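# Nest bowls into patterned and plain stacks

## Task

Put every patterned bowl nested together in one stack and every plain bowl nested together in a second stack, then release all of them so neither gripper still holds a bowl.

## Robot and tools

Robot: two UR-type arms, left_arm and right_arm, each with a Robotiq two-finger gripper (85 mm fully open). Bases sit near (+0.022, +0.571, 0) for left_arm and (-0.016, -0.551, 0) for right_arm, in metres. Two head cameras, cam_head_left and cam_head_right (896x504 each), look down from a stand behind the arms.

Frames: the scene frame has its origin on the table top midway between the bases, +z up, +x out over the table, +y toward left_arm. Image left/right does not match arm names. Printed positions (end_effector_position, metres), orientations (end_effector_quat_wxyz) and velocities are in the scene frame and may be off by a few cm. Offsets you send are along the axes of that arm's own Hand target (gripper frame): fingers point along +z, close along y; a block juts about 10 cm toward +x.

The 18-number row (used by execute_actions and move): all values in [-1, 1], both arms always included. Order: left dx, dy, dz, rx, ry, rz, left gripper position, force_limit, speed, then the same nine for the right arm. dx..rz are an offset from the arm's Hand target at the start of the action or move, not an absolute pose; 1.0 equals 0.6 m for dx/dy/dz and 180 degrees for the rotation vector rx/ry/rz. Six zeros means 'go back to / hold the current Hand target'. Gripper numbers are absolute commands: position +1 fully open, about -0.8 pads touching, -1 close until blocked; force_limit -1..+1 (soft to firm); speed -1..+1 (about 20, 85, 150 mm/s). To leave a gripper alone resend its last three numbers; a 0 is itself a command.

execute_actions(actions, cameras): actions is a list of actions; each action is a list of up to 15 rows, one per 1/30 s step, each row measured from the same start pose; a short table repeats its last row. Offsets repeat if resent. An empty actions list returns state and all camera images. cameras: list of names, ["all"], or [].

move(target, speed, blend, stop_force, zero, blocking, cameras): straight-line path for each gripper toward an offset target (one row, or up to 15 rows all counted from the same starting Hand targets). speed in m/s, 0.002-3.2, default 0.25 (one value or one per row). blend in m rounds corners between list rows; 0 stops at each. stop_force in N, 4-120, ends an arm's path when its wrist sensor feels that much push against the motion; use it slowly when approaching a table or bowl, omit it when backing off something you press on. zero (only with stop_force) re-zeros before the move, default true. blocking=false returns early (not allowed with stop_force). Moves are capped at 10 s and do not avoid obstacles or the other arm; avoid paths near an arm's own base. The result adds a 'move:' line: done, off_target, moving, held, fault, plus limits such as paced or held.

wait(seconds 0-10, cameras) lets time run with commands held. stop(cameras) brakes a running move (fingers keep moving). zoom_image(camera, region [x0,y0,x1,y1] pixels, at most 504x504) magnifies the newest image of a head camera. zero_wrist_force(arm) re-zeros one sensor. read_manual(section) only gives licence text. finished_scene(scene 1 or 2) ends the scene irreversibly; the first scene is practice and may be skipped.

Results: Hand target is the last commanded pose (after orientation clipping to 32 degrees from measured); the gripper can rest short of it, and the next command, even all zeros, requests it again. Tool commands lists current gripper commands. object_status: 0 moving, 1 blocked while opening, 2 blocked while closing (a grip), 3 reached the requested position or pads met. position_measured counts: 3 open, ~78 = 60 mm, 130 = 40 mm, 180 = 20 mm, 230 closed. Wrist force/torque are in the gripper's own axes, with a third line showing the peak since last shown. Joint torques include arm weight. MOTOR HOT appears near 70 °C; at 85 °C the arm is braked 30-60 s.

Gripping: send position -1 and keep it; confirm object_status 2. A changed position number (by 0.01 or more) is needed before a new force_limit or speed applies. For bowls, grasp a rim gently, lift clear, carry, lower into the target bowl slowly, then open and rise.

Avoid: letting bowls drop, fall from height or leave the table (fails the task); releasing a moving bowl; fast hits on the table, bowls or the other arm; pressing past a firm contact (a stiff arm faults at roughly 150 N outside force or at joint torque limits, stopping it 10 s); squeezing hard on a bowl still resting on something; gripping the other arm's fingers. The clearance check may hold back commands bringing the arms close but does not guarantee no contact. Thinking time lets the scene run; something may nudge loose bowls occasionally.

Each tool is called after "Request:" by a JSON object that holds its "op" and its "data", one argument or row to a line.

## Session

Request:
{"op": "execute_actions", "data": {
  "actions": []
}}

Request:
{"op": "zoom_image", "data": {
  "camera": "cam_head_left",
  "region": [200, 250, 454, 504]
}}

Request:
{"op": "zoom_image", "data": {
  "camera": "cam_head_left",
  "region": [400, 250, 654, 504]
}}

Scene clock: 0.00 s.
left_arm: end_effector_position=(+1.0640, +0.3017, +0.3333) position_measured=3 object_status=3 end_effector_quat_wxyz=(-0.041, -0.584, +0.703, -0.404) | right_arm: end_effector_position=(+1.0487, -0.7827, +0.3319) position_measured=3 object_status=3 end_effector_quat_wxyz=(-0.309, +0.673, +0.188, +0.645)
Joint positions: left_arm=[-0.302 -1.034 1.51 -2.754 -2.062 -1.861] | right_arm=[2.805 -2.485 -1.314 0.697 2.563 3.35]
Joint velocities: within noise
Joint torques (N m): no reading
Wrist force (N): no reading
Wrist torque (N m): no reading
Wrist force, peak (N): no reading
Hand target: left_arm +1.0640, +0.3017, +0.3333; -0.041, -0.584, +0.703, -0.404 | right_arm +1.0487, -0.7827, +0.3319; -0.309, +0.673, +0.188, +0.645
Tool commands: left_gripper/position=+1.0 left_gripper/force_limit=+1.0 left_gripper/speed=+1.0 right_gripper/position=+1.0 right_gripper/force_limit=+1.0 right_gripper/speed=+1.0

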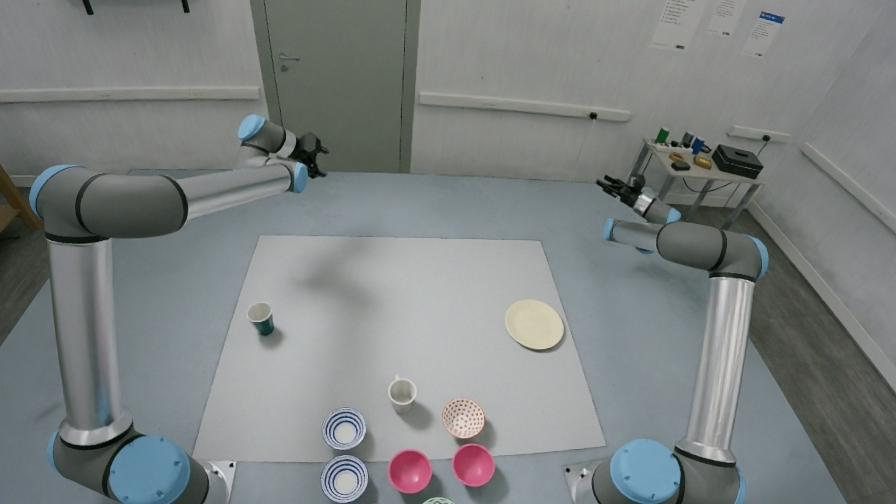

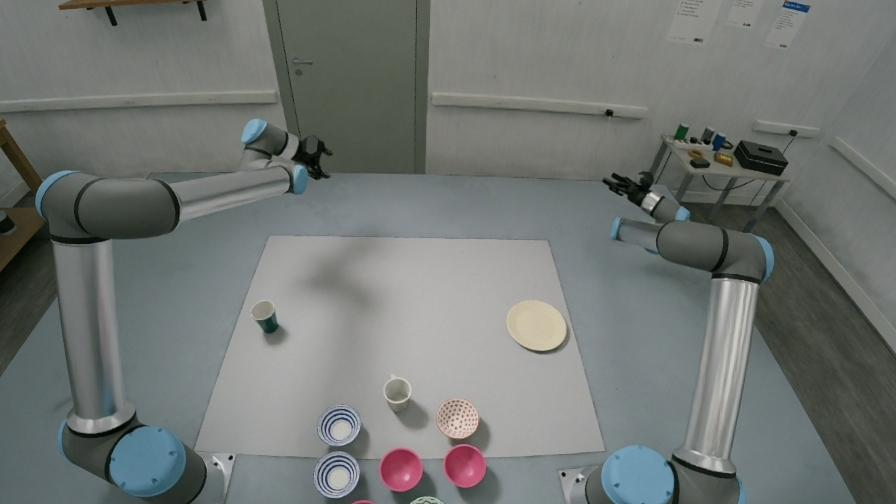

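Scaled by 1.984 from the camera's 896x504 image, which has a finer 1280x720 frame.

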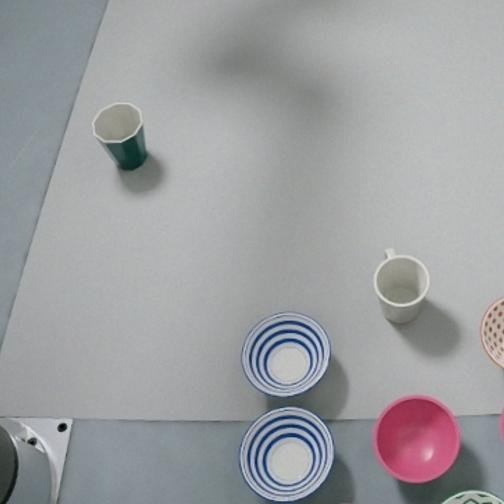

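Scaled by 1.984 from the camera's 896x504 image, which has a finer 1280x720 frame.

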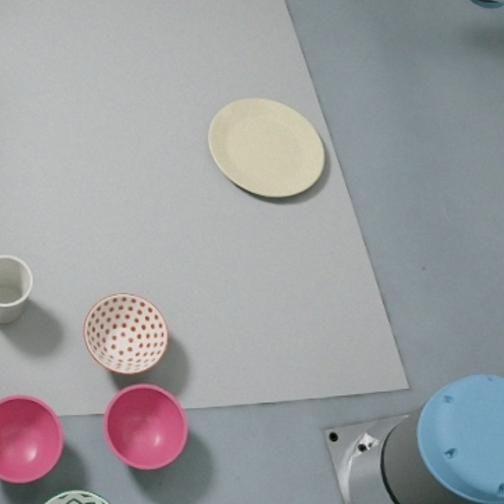

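Request:
{"op": "zoom_image", "data": {
  "camera": "cam_head_right",
  "region": [300, 384, 420, 504]
}}

Request:
{"op": "zoom_image", "data": {
  "camera": "cam_head_right",
  "region": [400, 384, 520, 504]
}}

Request:
{"op": "zoom_image", "data": {
  "camera": "cam_head_left",
  "region": [310, 384, 430, 504]
}}

Request:
{"op": "zoom_image", "data": {
  "camera": "cam_head_left",
  "region": [400, 384, 520, 504]
}}

Scaled by 4.200 from the camera's 896x504 image, which has a finer 1280x720 frame.

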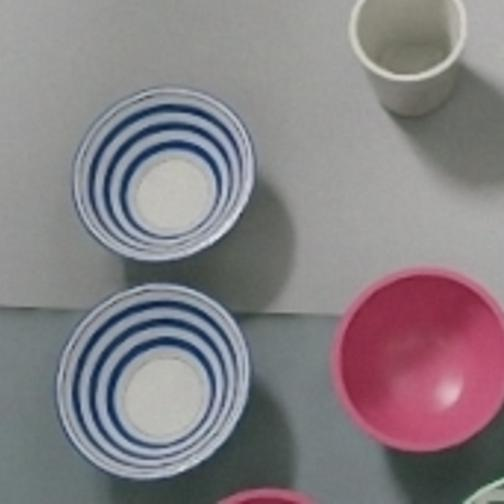

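Scaled by 4.200 from the camera's 896x504 image, which has a finer 1280x720 frame.

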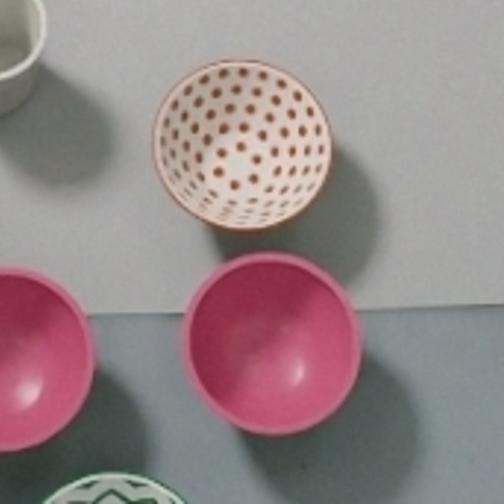

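Scaled by 4.200 from the camera's 896x504 image, which has a finer 1280x720 frame.

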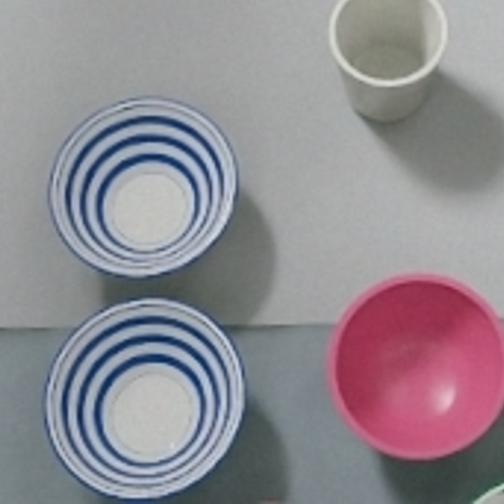

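Scaled by 4.200 from the camera's 896x504 image, which has a finer 1280x720 frame.

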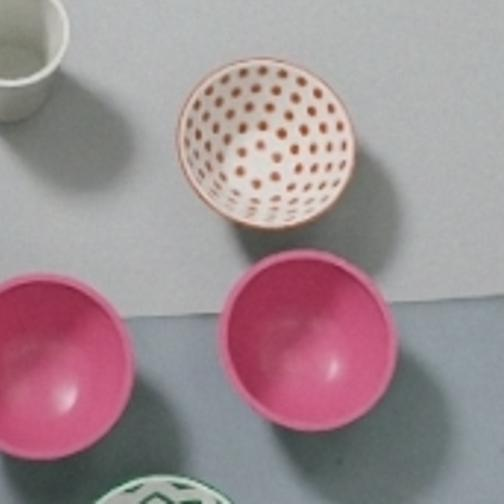

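Request:
{"op": "move", "data": {
  "target": [-0.004, 0.5503, -0.6792, 0, 0, 0, 1, 1, 1, 0.006, -0.9478, -0.1758, 0.2946, -0.5634, -0.1193, -0.1, 0, -0.5],
  "speed": 0.5
}}

Scene clock: 36.20 s.
left_arm: end_effector_position=(+0.6142, +0.5520, +0.4334) position_measured=3 object_status=3 end_effector_quat_wxyz=(-0.041, -0.584, +0.703, -0.404) | right_arm: end_effector_position=(+0.5990, -0.4331, +0.4318) position_measured=141 object_status=3 end_effector_quat_wxyz=(-0.183, +0.683, +0.683, -0.183)
Joint positions: left_arm=[-0.05 -1.84 2.222 -2.532 -2.214 -1.623] | right_arm=[3.461 -1.689 -1.549 -1.967 1.759 1.907]
Joint torques (N m): left_arm=[7.99 -40.35 -38.44 -2.17 -5.31 3.45] | right_arm=[19.51 45.87 60.83 -0.39 -1.35 2.06]
Wrist force (N): left_arm=[0.0 0.0 -0.2] | right_arm=[-1.2 -0.3 -1.6]
Wrist torque (N m): left_arm=[0.01 0.01 -0.13] | right_arm=[0.61 -0.02 -0.40]
Wrist force, peak (N): left_arm=[-0.3 -1.3 1.7] | right_arm=[1.1 0.2 -2.3]
Hand target: left_arm +0.6141, +0.5520, +0.4334; -0.041, -0.584, +0.703, -0.404 | right_arm +0.5990, -0.4330, +0.4318; -0.183, +0.683, +0.683, -0.184
Off the commanded pose: left_arm 0.000 m, 0 deg | right_arm 0.000 m, 0 deg.
move: done

Request:
{"op": "move", "data": {
  "target": [
    [0,0,0,0,0,0,1,1,1, 0.4605,-0.2315,0.6568,0,0,0,-0.1,0,-0.5],
    [0,0,0,0,0,0,1,1,1, 0.4605,-0.1460,0.8047,0,0,0,-0.1,0,-0.5]
  ],
  "speed": [0.4,0.12],
  "blend": [0.02,0],
  "cameras": ["all"]
}}

Request:
{"op": "zoom_image", "data": {
  "camera": "cam_head_left",
  "region": [310, 354, 510, 504]
}}

Request:
{"op": "zoom_image", "data": {
  "camera": "cam_head_right",
  "region": [310, 354, 510, 504]
}}

Scene clock: 42.57 s.
left_arm: end_effector_position=(+0.6141, +0.5520, +0.4334) position_measured=3 object_status=3 end_effector_quat_wxyz=(-0.041, -0.584, +0.703, -0.404) | right_arm: end_effector_position=(+0.2813, -0.1571, +0.0576) position_measured=141 object_status=3 end_effector_quat_wxyz=(-0.183, +0.683, +0.683, -0.184)
Joint positions: left_arm=[-0.05 -1.84 2.222 -2.532 -2.214 -1.623] | right_arm=[4.107 -1.726 -2.317 -0.959 2.014 2.534]
Joint torques (N m): left_arm=[7.33 -37.52 -39.37 -1.92 -5.36 3.39] | right_arm=[21.39 35.48 22.06 6.27 2.95 2.2]
Wrist force (N): left_arm=[-0.3 -0.1 0.3] | right_arm=[-1.0 -0.6 -1.2]
Wrist torque (N m): left_arm=[-0.01 0.07 -0.12] | right_arm=[0.57 -0.08 -0.50]
Wrist force, peak (N): left_arm=[0.1 -0.7 -0.4] | right_arm=[-3.2 0.9 -4.1]
Hand target: left_arm +0.6141, +0.5520, +0.4334; -0.041, -0.584, +0.703, -0.404 | right_arm +0.2813, -0.1571, +0.0575; -0.183, +0.683, +0.683, -0.184
Off the commanded pose: left_arm 0.000 m, 0 deg | right_arm 0.000 m, 0 deg.
move: done

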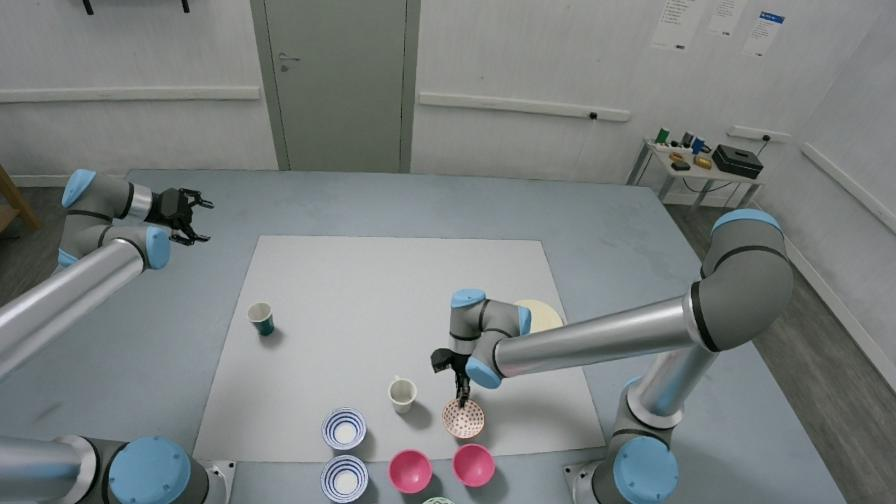

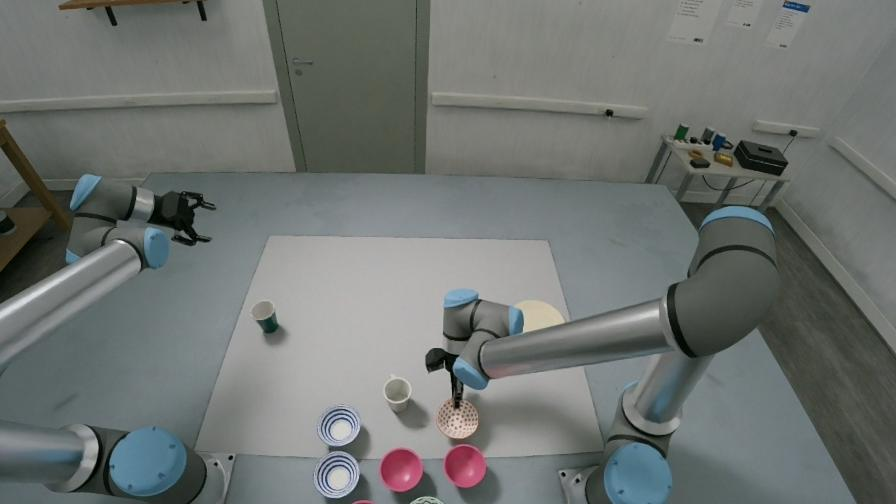

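Scaled by 2.520 from the camera's 896x504 image, which has a finer 1280x720 frame.

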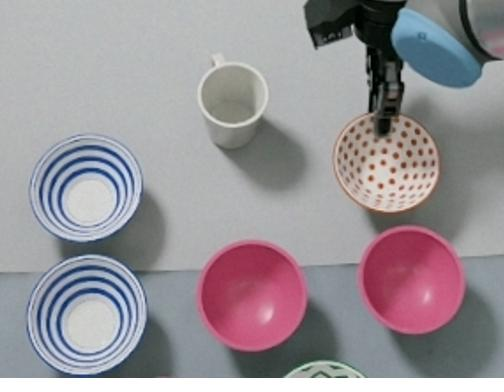

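Scaled by 2.520 from the camera's 896x504 image, which has a finer 1280x720 frame.

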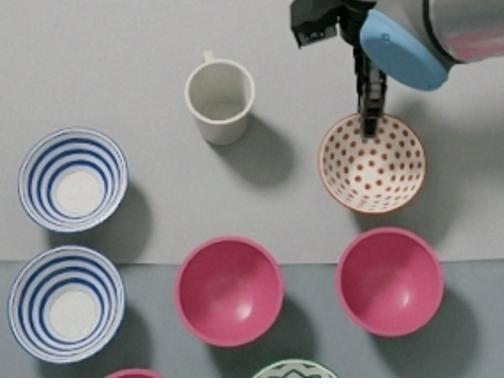

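Request:
{"op": "move", "data": {
  "target": [0,0,0,0,0,0,1,1,1, 0,0,0,0,0,0,-1,0,-1]
}}

Request:
{"op": "move", "data": {
  "target": [
    [0,0,0,0,0,0,1,1,1, 0,-0.1417,-0.2454,0,0,0,-1,0,-1],
    [0,0,0,0,0,0,1,1,1, 0.5545,-0.1700,-0.2290,0,0,0,-1,0,-1],
    [0,0,0,0,0,0,1,1,1, 0.5545,-0.0575,-0.0342,0,0,0,-1,0,-1]
  ],
  "speed": [0.2,0.3,0.15],
  "blend": [0.05,0.03,0],
  "cameras": ["all"]
}}

Request:
{"op": "zoom_image", "data": {
  "camera": "cam_head_left",
  "region": [290, 370, 390, 470]
}}

Request:
{"op": "zoom_image", "data": {
  "camera": "cam_head_right",
  "region": [290, 370, 390, 470]
}}

Scene clock: 49.97 s.
left_arm: end_effector_position=(+0.6141, +0.5520, +0.4334) position_measured=3 object_status=3 end_effector_quat_wxyz=(-0.041, -0.584, +0.703, -0.404) | right_arm: end_effector_position=(+0.2812, -0.1571, +0.0575) position_measured=223 object_status=0 end_effector_quat_wxyz=(-0.183, +0.683, +0.683, -0.184)
Joint positions: left_arm=[-0.05 -1.84 2.222 -2.532 -2.214 -1.623] | right_arm=[4.107 -1.726 -2.317 -0.959 2.014 2.535]
Joint torques (N m): left_arm=[6.7 -38.05 -41.74 -2 -5.35 3.47] | right_arm=[21.24 36.15 24.9 5.8 3.38 2.58]
Wrist force (N): left_arm=[0.0 -0.1 -0.2] | right_arm=[-0.8 0.3 0.7]
Wrist torque (N m): left_arm=[0.01 0.02 -0.13] | right_arm=[0.40 -0.11 -0.50]
Wrist force, peak (N): left_arm=[0.2 0.5 -0.6] | right_arm=[-1.3 -0.8 -1.7]
Hand target: left_arm +0.6141, +0.5520, +0.4334; -0.041, -0.584, +0.703, -0.404 | right_arm +0.2813, -0.1571, +0.0575; -0.183, +0.683, +0.683, -0.184
Off the commanded pose: left_arm 0.000 m, 0 deg | right_arm 0.000 m, 0 deg.
move: done

Scene clock: 53.30 s.
left_arm: end_effector_position=(+0.6141, +0.5520, +0.4334) position_measured=3 object_status=3 end_effector_quat_wxyz=(-0.041, -0.584, +0.703, -0.404) | right_arm: end_effector_position=(+0.2615, +0.1756, +0.0925) position_measured=223 object_status=2 end_effector_quat_wxyz=(-0.183, +0.683, +0.683, -0.184)
Joint positions: left_arm=[-0.05 -1.84 2.222 -2.532 -2.214 -1.623] | right_arm=[4.333 -2.025 -1.824 -1.041 2.067 2.781]
Joint torques (N m): left_arm=[6.79 -36.98 -42.74 -2.22 -5.3 3.28] | right_arm=[20.87 67.74 31.78 6.87 4.2 2.72]
Wrist force (N): left_arm=[0.0 0.0 0.4] | right_arm=[-1.1 0.7 0.3]
Wrist torque (N m): left_arm=[0.02 0.01 -0.12] | right_arm=[0.54 0.01 -0.50]
Wrist force, peak (N): left_arm=[-0.3 -0.9 -0.1] | right_arm=[-1.4 1.5 3.0]
Hand target: left_arm +0.6141, +0.5520, +0.4334; -0.041, -0.584, +0.703, -0.404 | right_arm +0.2615, +0.1756, +0.0924; -0.183, +0.683, +0.683, -0.184
Off the commanded pose: left_arm 0.000 m, 0 deg | right_arm 0.000 m, 0 deg.
move: done

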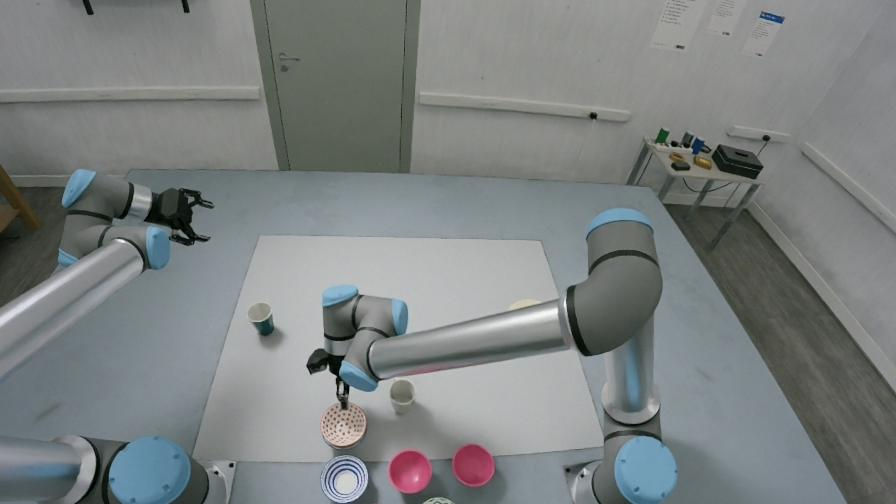

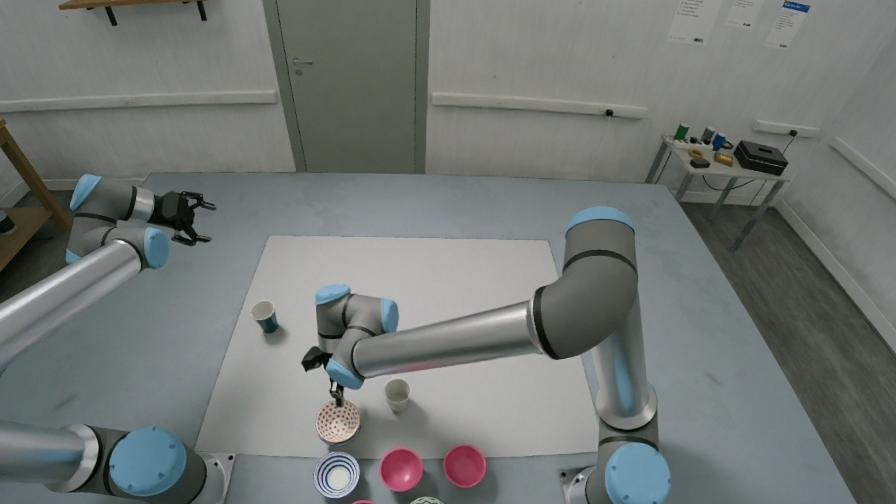

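Scaled by 5.040 from the camera's 896x504 image, which has a finer 1280x720 frame.

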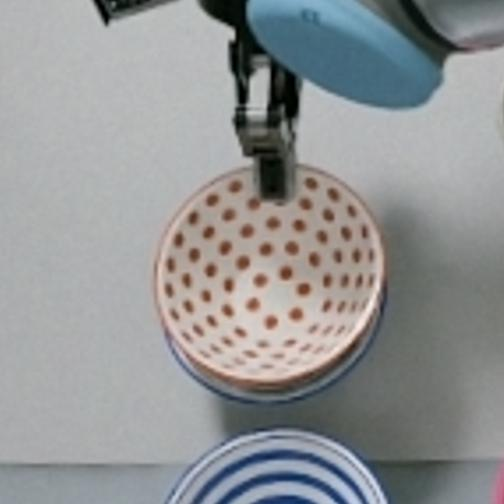

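Scaled by 5.040 from the camera's 896x504 image, which has a finer 1280x720 frame.

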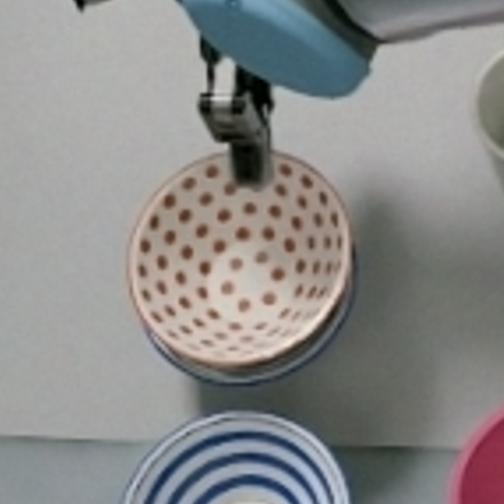

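Request:
{"op": "move", "data": {
  "target": [0,0,0,0,0,0,1,1,1, 0,0.0258,0.0313,0,0,0,-1,0,-1],
  "speed": 0.015,
  "stop_force": 4
}}

Request:
{"op": "move", "data": {
  "target": [
    [0,0,0,0,0,0,1,1,1, 0,0,0,0,0,0,-0.6,0,-1],
    [0,0,0,0,0,0,1,1,1, 0,0,-0.04,0,0,0,-0.6,0,-1],
    [0,0,0,0,0,0,1,1,1, 0,-0.1083,-0.2276,0,0,0,-0.6,0,-1],
    [0,0,0,0,0,0,1,1,1, -0.4127,-0.4763,0.0248,0,0,0,-0.6,0,-1],
    [0,0,0,0,0,0,1,1,1, -0.4127,-0.3793,0.1930,0,0,0,-0.1,0,-0.5]
  ],
  "speed": [0.05,0.06,0.2,0.35,0.15],
  "blend": [0,0.01,0.04,0.03,0],
  "cameras": ["all"]
}}

Request:
{"op": "zoom_image", "data": {
  "camera": "cam_head_left",
  "region": [310, 384, 430, 504]
}}

Request:
{"op": "zoom_image", "data": {
  "camera": "cam_head_left",
  "region": [400, 404, 500, 504]
}}

Request:
{"op": "zoom_image", "data": {
  "camera": "cam_head_right",
  "region": [390, 404, 490, 504]
}}

Scene clock: 71.97 s.
left_arm: end_effector_position=(+0.6141, +0.5520, +0.4334) position_measured=3 object_status=3 end_effector_quat_wxyz=(-0.041, -0.584, +0.703, -0.404) | right_arm: end_effector_position=(+0.2648, +0.1756, +0.0728) position_measured=223 object_status=2 end_effector_quat_wxyz=(-0.183, +0.683, +0.683, -0.184)
Joint positions: left_arm=[-0.05 -1.84 2.222 -2.532 -2.214 -1.623] | right_arm=[4.329 -2.049 -1.831 -1.013 2.066 2.777]
Joint torques (N m): left_arm=[7.97 -37.47 -44.47 -2.27 -5.24 3.36] | right_arm=[19.72 82.17 49.34 1.2 0.42 1.43]
Wrist force (N): left_arm=[0.0 -0.2 -0.2] | right_arm=[-1.0 -2.3 -2.0]
Wrist torque (N m): left_arm=[-0.01 0.02 -0.13] | right_arm=[0.56 -0.05 -0.28]
Wrist force, peak (N): left_arm=[-0.1 -0.5 -0.8] | right_arm=[-1.4 -3.8 -7.0]
Hand target: left_arm +0.6141, +0.5520, +0.4334; -0.041, -0.584, +0.703, -0.404 | right_arm +0.2647, +0.1756, +0.0728; -0.183, +0.683, +0.683, -0.184 (not the last commanded pose)
Off the commanded pose: left_arm 0.000 m, 0 deg | right_arm 0.004 m, 0 deg.
move: contact (right_arm)

Scene clock: 76.80 s.
left_arm: end_effector_position=(+0.6141, +0.5520, +0.4334) position_measured=3 object_status=3 end_effector_quat_wxyz=(-0.041, -0.584, +0.703, -0.404) | right_arm: end_effector_position=(+0.0099, -0.0722, +0.0866) position_measured=141 object_status=0 end_effector_quat_wxyz=(-0.183, +0.683, +0.683, -0.184)
Joint positions: left_arm=[-0.05 -1.84 2.222 -2.532 -2.214 -1.623] | right_arm=[4.66 -1.603 -2.478 -0.625 2.095 3.155]
Joint torques (N m): left_arm=[7.26 -35.81 -46.32 -2.45 -5.17 3.19] | right_arm=[22.3 23.25 21.78 7.53 3.47 2.44]
Wrist force (N): left_arm=[0.1 -0.3 -0.3] | right_arm=[-1.1 -1.0 -1.3]
Wrist torque (N m): left_arm=[-0.05 0.00 -0.12] | right_arm=[0.54 -0.04 -0.53]
Wrist force, peak (N): left_arm=[0.6 -0.5 -0.8] | right_arm=[-1.6 -4.2 -4.6]
Hand target: left_arm +0.6141, +0.5520, +0.4334; -0.041, -0.584, +0.703, -0.404 | right_arm +0.0099, -0.0722, +0.0866; -0.183, +0.683, +0.683, -0.184
Off the commanded pose: left_arm 0.000 m, 0 deg | right_arm 0.000 m, 0 deg.
move: done

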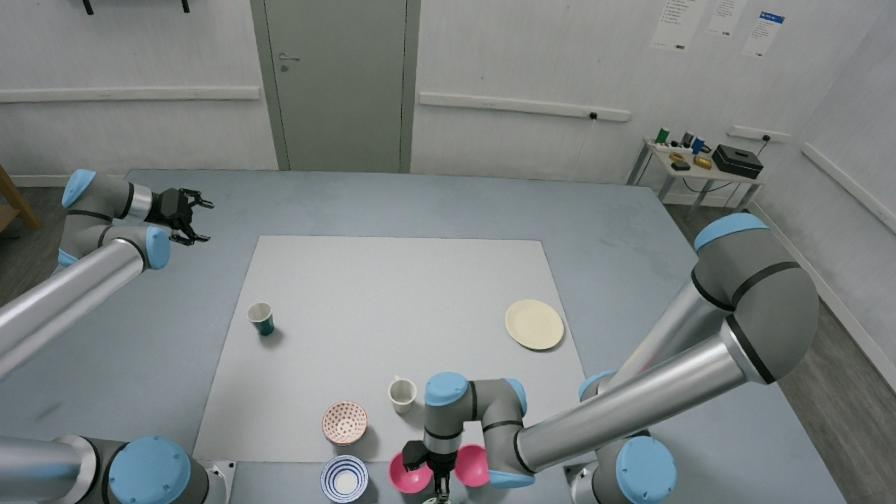

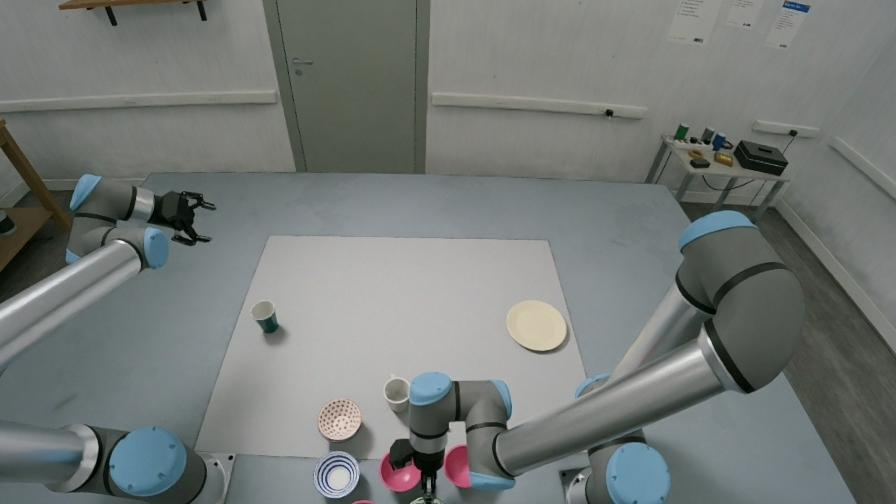

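Scaled by 4.200 from the camera's 896x504 image, which has a finer 1280x720 frame.

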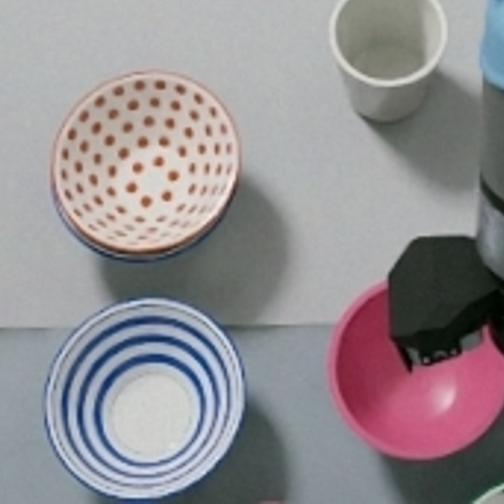

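Scaled by 5.040 from the camera's 896x504 image, which has a finer 1280x720 frame.

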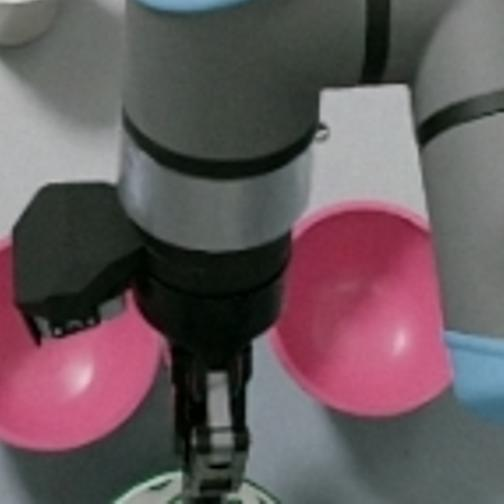

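Scaled by 5.040 from the camera's 896x504 image, which has a finer 1280x720 frame.

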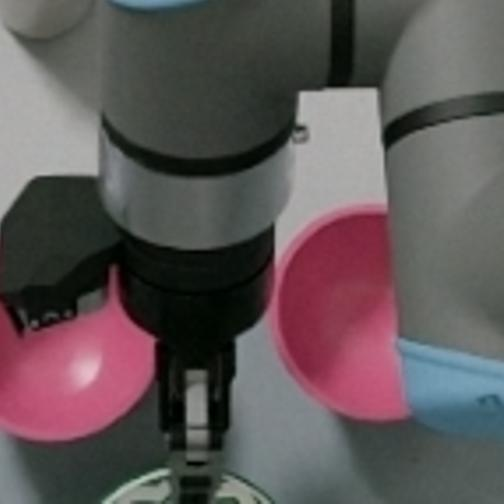

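Request:
{"op": "move", "data": {
  "target": [0,0,0,0,0,0,1,1,1, 0.01,0.0251,0.0415,0,0,0,-0.1,0,-0.5],
  "speed": 0.1
}}

Request:
{"op": "move", "data": {
  "target": [0,0,0,0,0,0,1,1,1, 0,0,0,0,0,0,-1,0,-1],
  "cameras": ["all"]
}}

Request:
{"op": "zoom_image", "data": {
  "camera": "cam_head_left",
  "region": [400, 404, 500, 504]
}}

Scene clock: 91.43 s.
left_arm: end_effector_position=(+0.6141, +0.5520, +0.4334) position_measured=3 object_status=3 end_effector_quat_wxyz=(-0.041, -0.584, +0.703, -0.404) | right_arm: end_effector_position=(+0.0105, -0.0662, +0.0576) position_measured=141 object_status=3 end_effector_quat_wxyz=(-0.183, +0.683, +0.683, -0.184)
Joint positions: left_arm=[-0.05 -1.84 2.222 -2.532 -2.214 -1.623] | right_arm=[4.659 -1.676 -2.486 -0.545 2.095 3.153]
Joint torques (N m): left_arm=[7.59 -34.94 -46.84 -2.38 -5.04 3.31] | right_arm=[-16.49 24.4 19.15 8.48 0.44 -0.68]
Wrist force (N): left_arm=[0.3 -0.2 -0.3] | right_arm=[-0.8 -0.7 -1.3]
Wrist torque (N m): left_arm=[-0.01 -0.02 -0.13] | right_arm=[0.57 -0.12 -0.30]
Wrist force, peak (N): left_arm=[0.6 -0.2 -0.5] | right_arm=[-1.6 -1.3 -1.8]
Hand target: left_arm +0.6141, +0.5520, +0.4334; -0.041, -0.584, +0.703, -0.404 | right_arm +0.0105, -0.0662, +0.0575; -0.183, +0.683, +0.683, -0.184
Off the commanded pose: left_arm 0.000 m, 0 deg | right_arm 0.000 m, 0 deg.
move: done

Scene clock: 93.43 s.
left_arm: end_effector_position=(+0.6141, +0.5520, +0.4334) position_measured=3 object_status=3 end_effector_quat_wxyz=(-0.041, -0.584, +0.703, -0.404) | right_arm: end_effector_position=(+0.0105, -0.0662, +0.0575) position_measured=223 object_status=0 end_effector_quat_wxyz=(-0.183, +0.683, +0.683, -0.184)
Joint positions: left_arm=[-0.05 -1.84 2.222 -2.532 -2.214 -1.623] | right_arm=[4.659 -1.676 -2.486 -0.545 2.095 3.153]
Joint torques (N m): left_arm=[7.52 -36.51 -46.84 -2.55 -5.15 3.18] | right_arm=[-14.61 30.94 21.75 7.47 2.31 1.41]
Wrist force (N): left_arm=[0.2 -0.2 -0.3] | right_arm=[-1.3 0.3 -1.1]
Wrist torque (N m): left_arm=[-0.02 -0.02 -0.12] | right_arm=[0.62 -0.02 -0.30]
Wrist force, peak (N): left_arm=[0.2 -0.6 -0.4] | right_arm=[-1.1 -0.8 -1.8]
Hand target: left_arm +0.6141, +0.5520, +0.4334; -0.041, -0.584, +0.703, -0.404 | right_arm +0.0105, -0.0662, +0.0575; -0.183, +0.683, +0.683, -0.184
Off the commanded pose: left_arm 0.000 m, 0 deg | right_arm 0.000 m, 0 deg.
move: done

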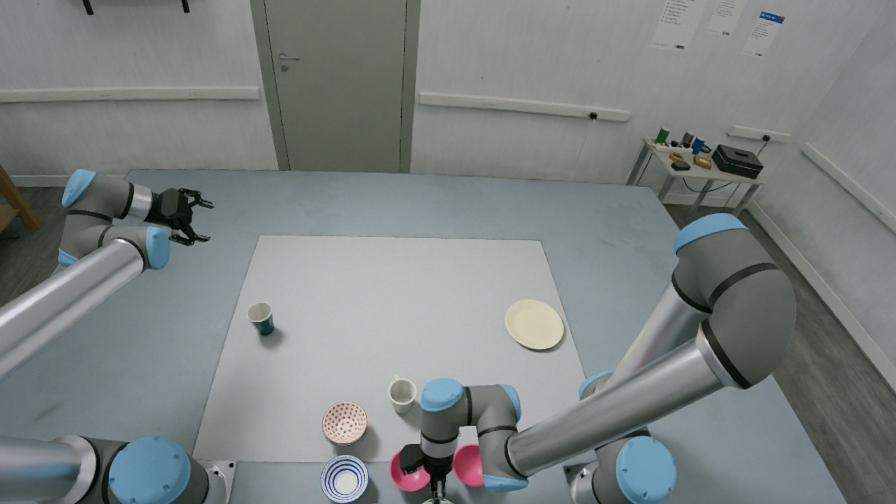

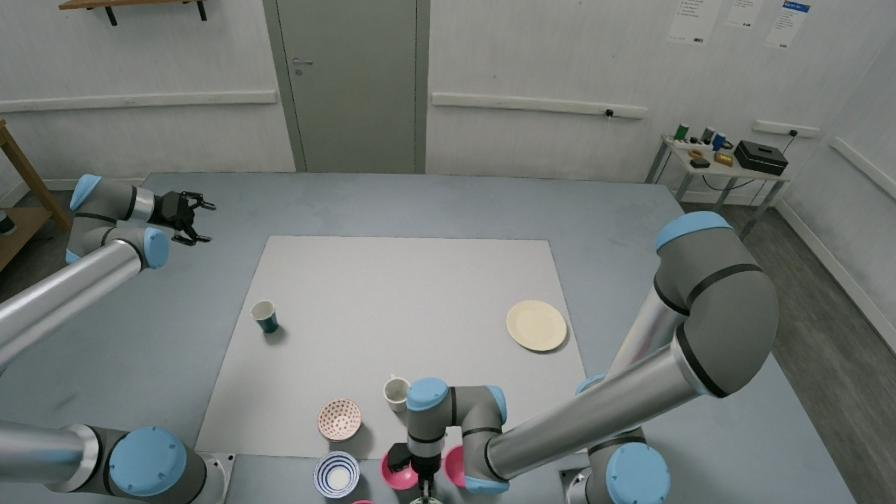

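Scaled by 5.040 from the camera's 896x504 image, which has a finer 1280x720 frame.

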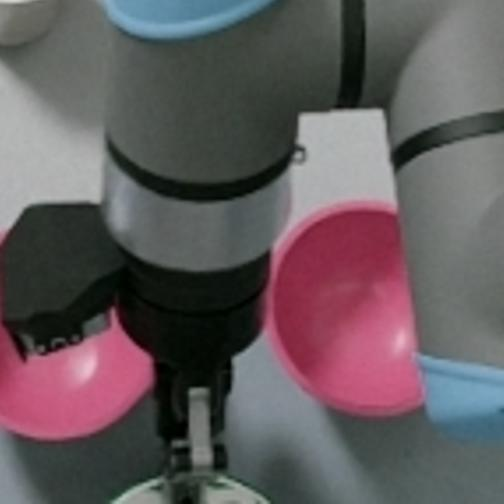

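Request:
{"op": "move", "data": {
  "target": [
    [0,0,0,0,0,0,1,1,1, 0,-0.1333,-0.2309,0,0,0,-1,0,-1],
    [0,0,0,0,0,0,1,1,1, 0.402,0.2520,-0.4535,0,0,0,-1,0,-1],
    [0,0,0,0,0,0,1,1,1, 0.402,0.3415,-0.2983,0,0,0,-1,0,-1]
  ],
  "speed": [0.2,0.3,0.15],
  "blend": [0.05,0.03,0],
  "cameras": ["all"]
}}

Request:
{"op": "zoom_image", "data": {
  "camera": "cam_head_left",
  "region": [290, 370, 390, 470]
}}

Request:
{"op": "zoom_image", "data": {
  "camera": "cam_head_left",
  "region": [360, 404, 510, 504]
}}

Scene clock: 102.47 s.
left_arm: end_effector_position=(+0.6141, +0.5520, +0.4334) position_measured=3 object_status=3 end_effector_quat_wxyz=(-0.041, -0.584, +0.703, -0.404) | right_arm: end_effector_position=(+0.2773, +0.1752, +0.1098) position_measured=223 object_status=2 end_effector_quat_wxyz=(-0.183, +0.683, +0.683, -0.184)
Joint positions: left_arm=[-0.05 -1.84 2.222 -2.532 -2.214 -1.623] | right_arm=[4.315 -2.016 -1.797 -1.087 2.063 2.76]
Joint torques (N m): left_arm=[7.02 -36.29 -46.72 -2.54 -5.11 3.24] | right_arm=[-9.05 63.25 33.03 7.36 1.5 2.48]
Wrist force (N): left_arm=[-0.1 -0.3 -0.6] | right_arm=[-1.0 0.6 0.5]
Wrist torque (N m): left_arm=[-0.02 0.04 -0.12] | right_arm=[0.51 -0.03 -0.33]
Wrist force, peak (N): left_arm=[0.6 -0.5 -0.5] | right_arm=[-1.3 1.6 3.1]
Hand target: left_arm +0.6141, +0.5520, +0.4334; -0.041, -0.584, +0.703, -0.404 | right_arm +0.2773, +0.1752, +0.1097; -0.183, +0.683, +0.683, -0.184
Off the commanded pose: left_arm 0.000 m, 0 deg | right_arm 0.000 m, 0 deg.
move: done

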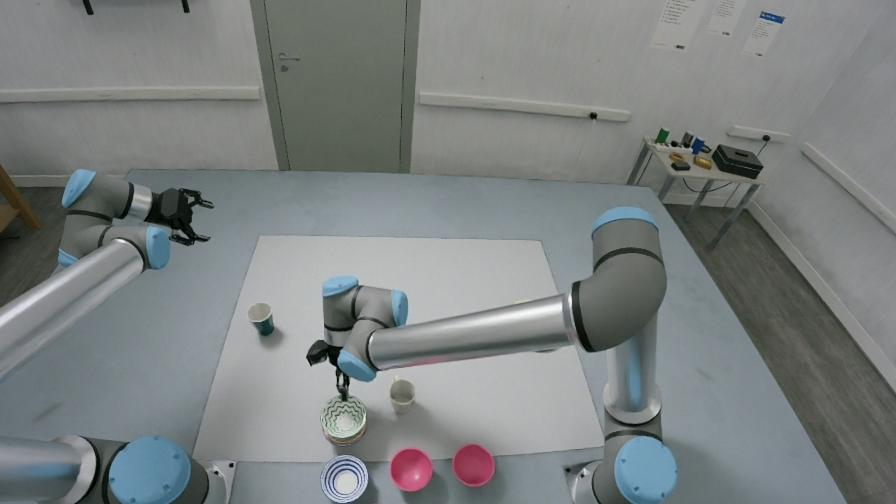

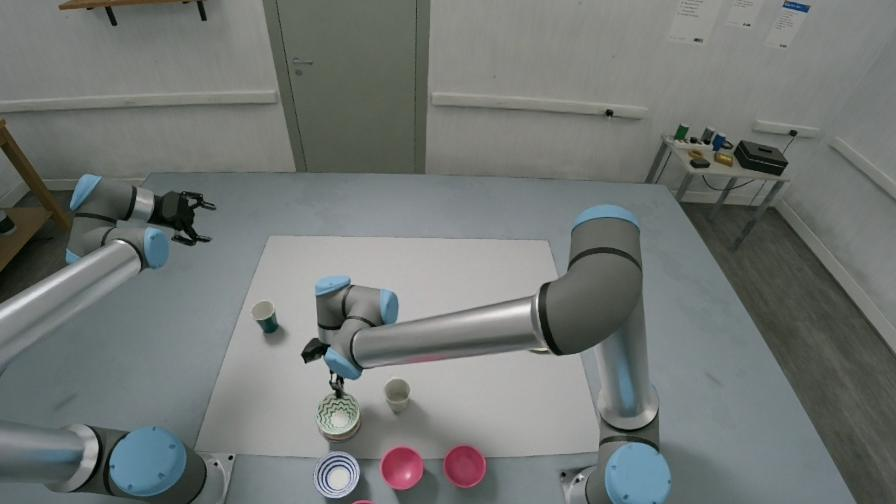

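Scaled by 5.040 from the camera's 896x504 image, which has a finer 1280x720 frame.

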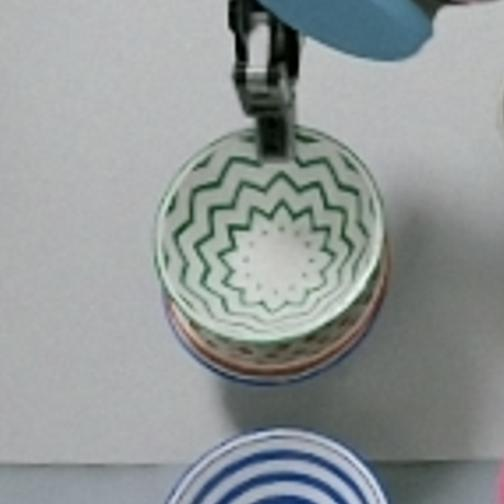

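Scaled by 3.360 from the camera's 896x504 image, which has a finer 1280x720 frame.

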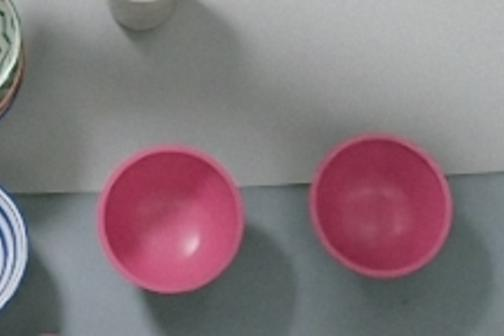

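Request:
{"op": "move", "data": {
  "target": [0,0,0,0,0,0,1,1,1, 0.001,0.0235,0.0363,0,0,0,-1,0,-1],
  "speed": 0.015,
  "stop_force": 4
}}

Request:
{"op": "move", "data": {
  "target": [0,0,0,0,0,0,1,1,1, 0,0,0,0,0,0,-0.6,0,-1],
  "cameras": ["all"]
}}

Request:
{"op": "zoom_image", "data": {
  "camera": "cam_head_left",
  "region": [290, 370, 390, 470]
}}

Scene clock: 108.80 s.
left_arm: end_effector_position=(+0.6141, +0.5520, +0.4334) position_measured=3 object_status=3 end_effector_quat_wxyz=(-0.041, -0.584, +0.703, -0.404) | right_arm: end_effector_position=(+0.2785, +0.1757, +0.0864) position_measured=223 object_status=2 end_effector_quat_wxyz=(-0.183, +0.683, +0.683, -0.184)
Joint positions: left_arm=[-0.05 -1.84 2.222 -2.532 -2.214 -1.623] | right_arm=[4.314 -2.042 -1.808 -1.051 2.063 2.759]
Joint torques (N m): left_arm=[7.69 -35.96 -46.81 -2.67 -5.07 3.19] | right_arm=[6.23 80.36 50.14 1.03 -0.06 0.9]
Wrist force (N): left_arm=[0.2 -0.1 -0.2] | right_arm=[-1.1 -1.9 -1.0]
Wrist torque (N m): left_arm=[0.01 -0.03 -0.12] | right_arm=[0.55 0.02 -0.27]
Wrist force, peak (N): left_arm=[0.5 -0.3 -0.9] | right_arm=[-0.6 -2.4 -7.2]
Hand target: left_arm +0.6141, +0.5520, +0.4334; -0.041, -0.584, +0.703, -0.404 | right_arm +0.2785, +0.1757, +0.0864; -0.183, +0.683, +0.683, -0.184 (not the last commanded pose)
Off the commanded pose: left_arm 0.000 m, 0 deg | right_arm 0.003 m, 0 deg.
move: contact (right_arm)

Scene clock: 109.43 s.
left_arm: end_effector_position=(+0.6141, +0.5520, +0.4334) position_measured=3 object_status=3 end_effector_quat_wxyz=(-0.041, -0.584, +0.703, -0.404) | right_arm: end_effector_position=(+0.2785, +0.1757, +0.0864) position_measured=205 object_status=0 end_effector_quat_wxyz=(-0.183, +0.683, +0.683, -0.184)
Joint positions: left_arm=[-0.05 -1.84 2.222 -2.532 -2.214 -1.623] | right_arm=[4.314 -2.042 -1.808 -1.051 2.063 2.759]
Joint torques (N m): left_arm=[7.42 -36.37 -46.92 -2.75 -5.04 3.22] | right_arm=[15.62 75.4 45.2 1.42 0.31 1.22]
Wrist force (N): left_arm=[-0.1 -0.3 -0.3] | right_arm=[-0.7 -2.4 -7.2]
Wrist torque (N m): left_arm=[-0.04 0.03 -0.13] | right_arm=[0.70 -0.06 -0.27]
Wrist force, peak (N): left_arm=[0.0 -0.8 -0.3] | right_arm=[-0.9 -3.0 -7.3]
Hand target: left_arm +0.6141, +0.5520, +0.4334; -0.041, -0.584, +0.703, -0.404 | right_arm +0.2785, +0.1757, +0.0864; -0.183, +0.683, +0.683, -0.184
Off the commanded pose: left_arm 0.000 m, 0 deg | right_arm 0.000 m, 0 deg.
move: done

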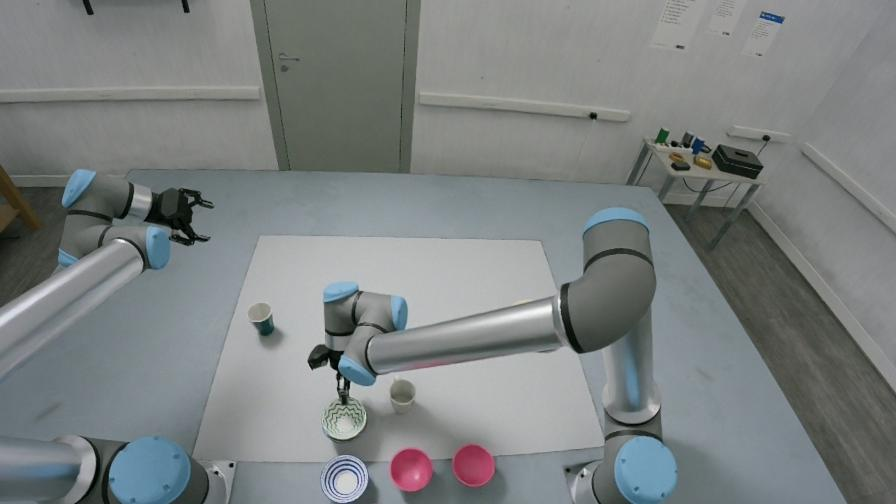

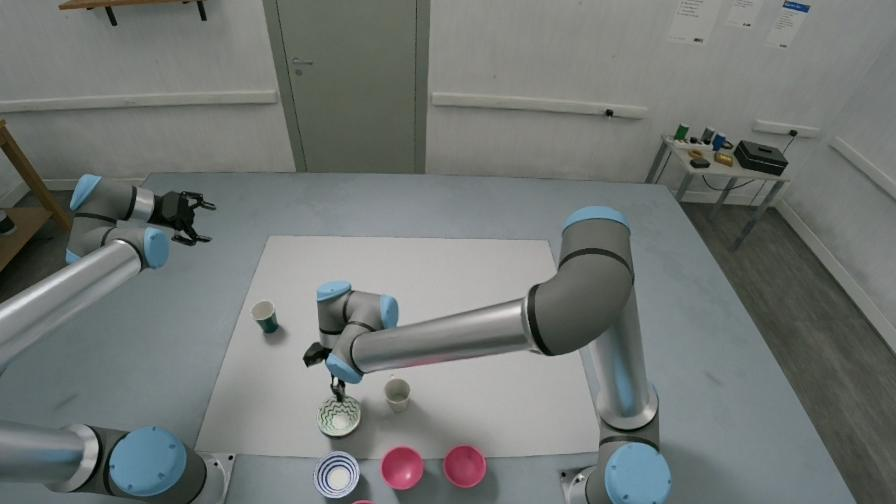

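Scaled by 5.040 from the camera's 896x504 image, which has a finer 1280x720 frame.

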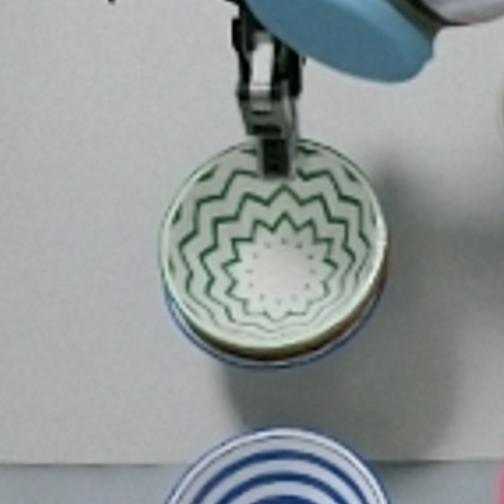

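Request:
{"op": "move", "data": {
  "target": [
    [0,0,0,0,0,0,1,1,1, 0,0,-0.04,0,0,0,-0.6,0,-1],
    [0,0,0,0,0,0,1,1,1, 0,-0.0833,-0.1643,0,0,0,-0.6,0,-1],
    [0,0,0,0,0,0,1,1,1, -0.1215,-0.3730,0.0710,0,0.25,0.433,-0.1,0,-0.5],
    [0,0,0,0,0,0,1,1,1, -0.1215,-0.2880,0.2182,0,0.25,0.433,-0.1,0,-0.5]
  ],
  "speed": [0.06,0.2,0.35,0.12],
  "blend": [0.01,0.03,0,0],
  "cameras": ["all"]
}}

Request:
{"op": "zoom_image", "data": {
  "camera": "cam_head_left",
  "region": [300, 384, 420, 504]
}}

Request:
{"op": "zoom_image", "data": {
  "camera": "cam_head_right",
  "region": [290, 384, 410, 504]
}}

Scene clock: 127.50 s.
left_arm: end_effector_position=(+0.6141, +0.5520, +0.4334) position_measured=3 object_status=3 end_effector_quat_wxyz=(-0.041, -0.584, +0.703, -0.404) | right_arm: end_effector_position=(+0.0633, +0.1027, +0.0597) position_measured=141 object_status=3 end_effector_quat_wxyz=(-0.259, +0.966, +0.000, +0.000)
Joint positions: left_arm=[-0.05 -1.84 2.222 -2.532 -2.214 -1.623] | right_arm=[4.836 -1.834 -2.475 0.112 1.478 4.875]
Joint torques (N m): left_arm=[7.48 -35.62 -47.02 -2.95 -5.1 3.17] | right_arm=[-13.05 33.94 13.28 8.72 1.42 -2.58]
Wrist force (N): left_arm=[0.7 -0.6 -0.5] | right_arm=[-0.6 -0.8 -2.0]
Wrist torque (N m): left_arm=[-0.08 -0.10 -0.13] | right_arm=[0.55 -0.14 -0.45]
Wrist force, peak (N): left_arm=[-0.1 -0.6 -0.9] | right_arm=[-1.0 -3.0 -7.9]
Hand target: left_arm +0.6141, +0.5520, +0.4334; -0.041, -0.584, +0.703, -0.404 | right_arm +0.0634, +0.1027, +0.0596; -0.258, +0.966, +0.000, +0.000
Off the commanded pose: left_arm 0.000 m, 0 deg | right_arm 0.000 m, 0 deg.
move: done

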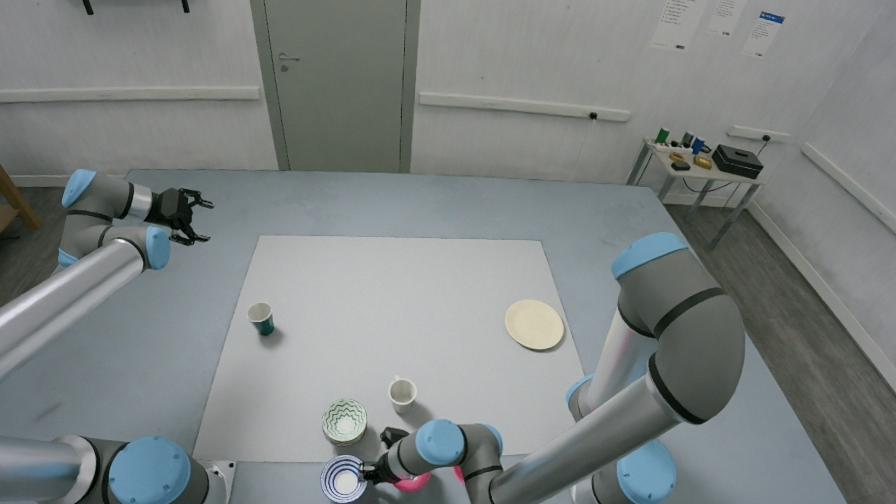

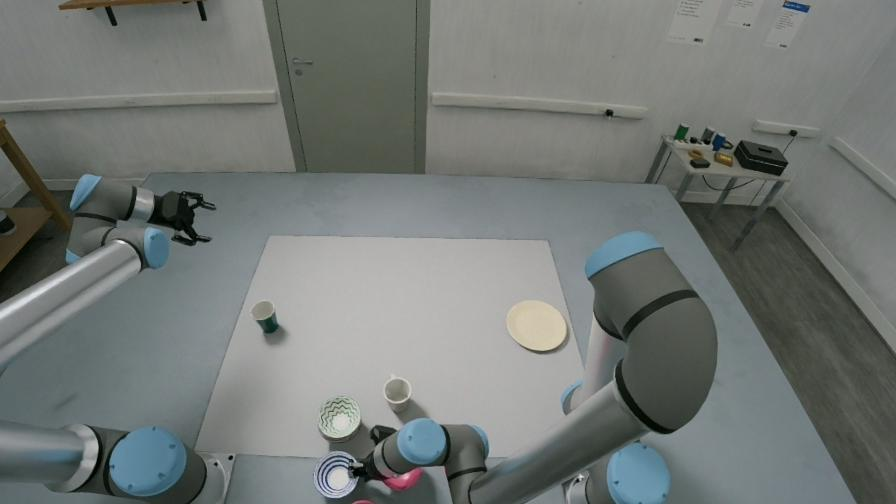

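Scaled by 4.200 from the camera's 896x504 image, which has a finer 1280x720 frame.

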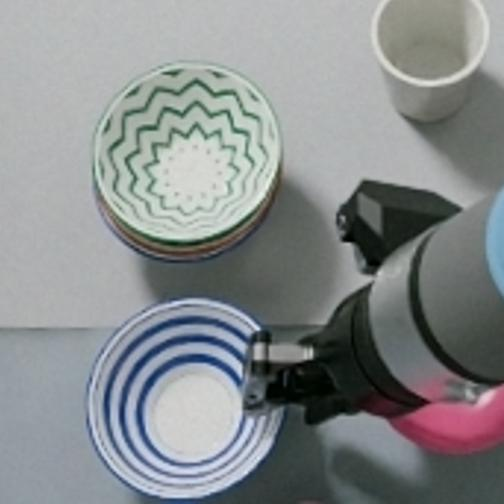

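Scaled by 4.200 from the camera's 896x504 image, which has a finer 1280x720 frame.

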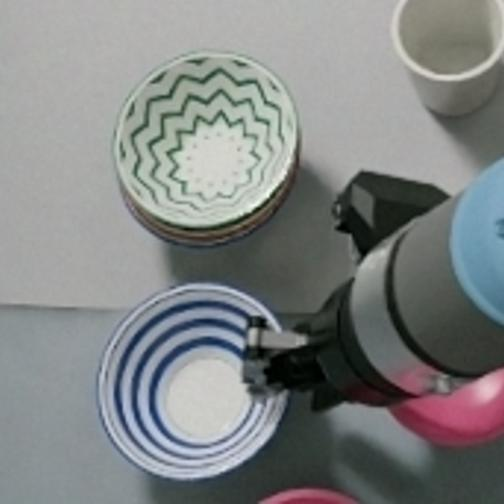

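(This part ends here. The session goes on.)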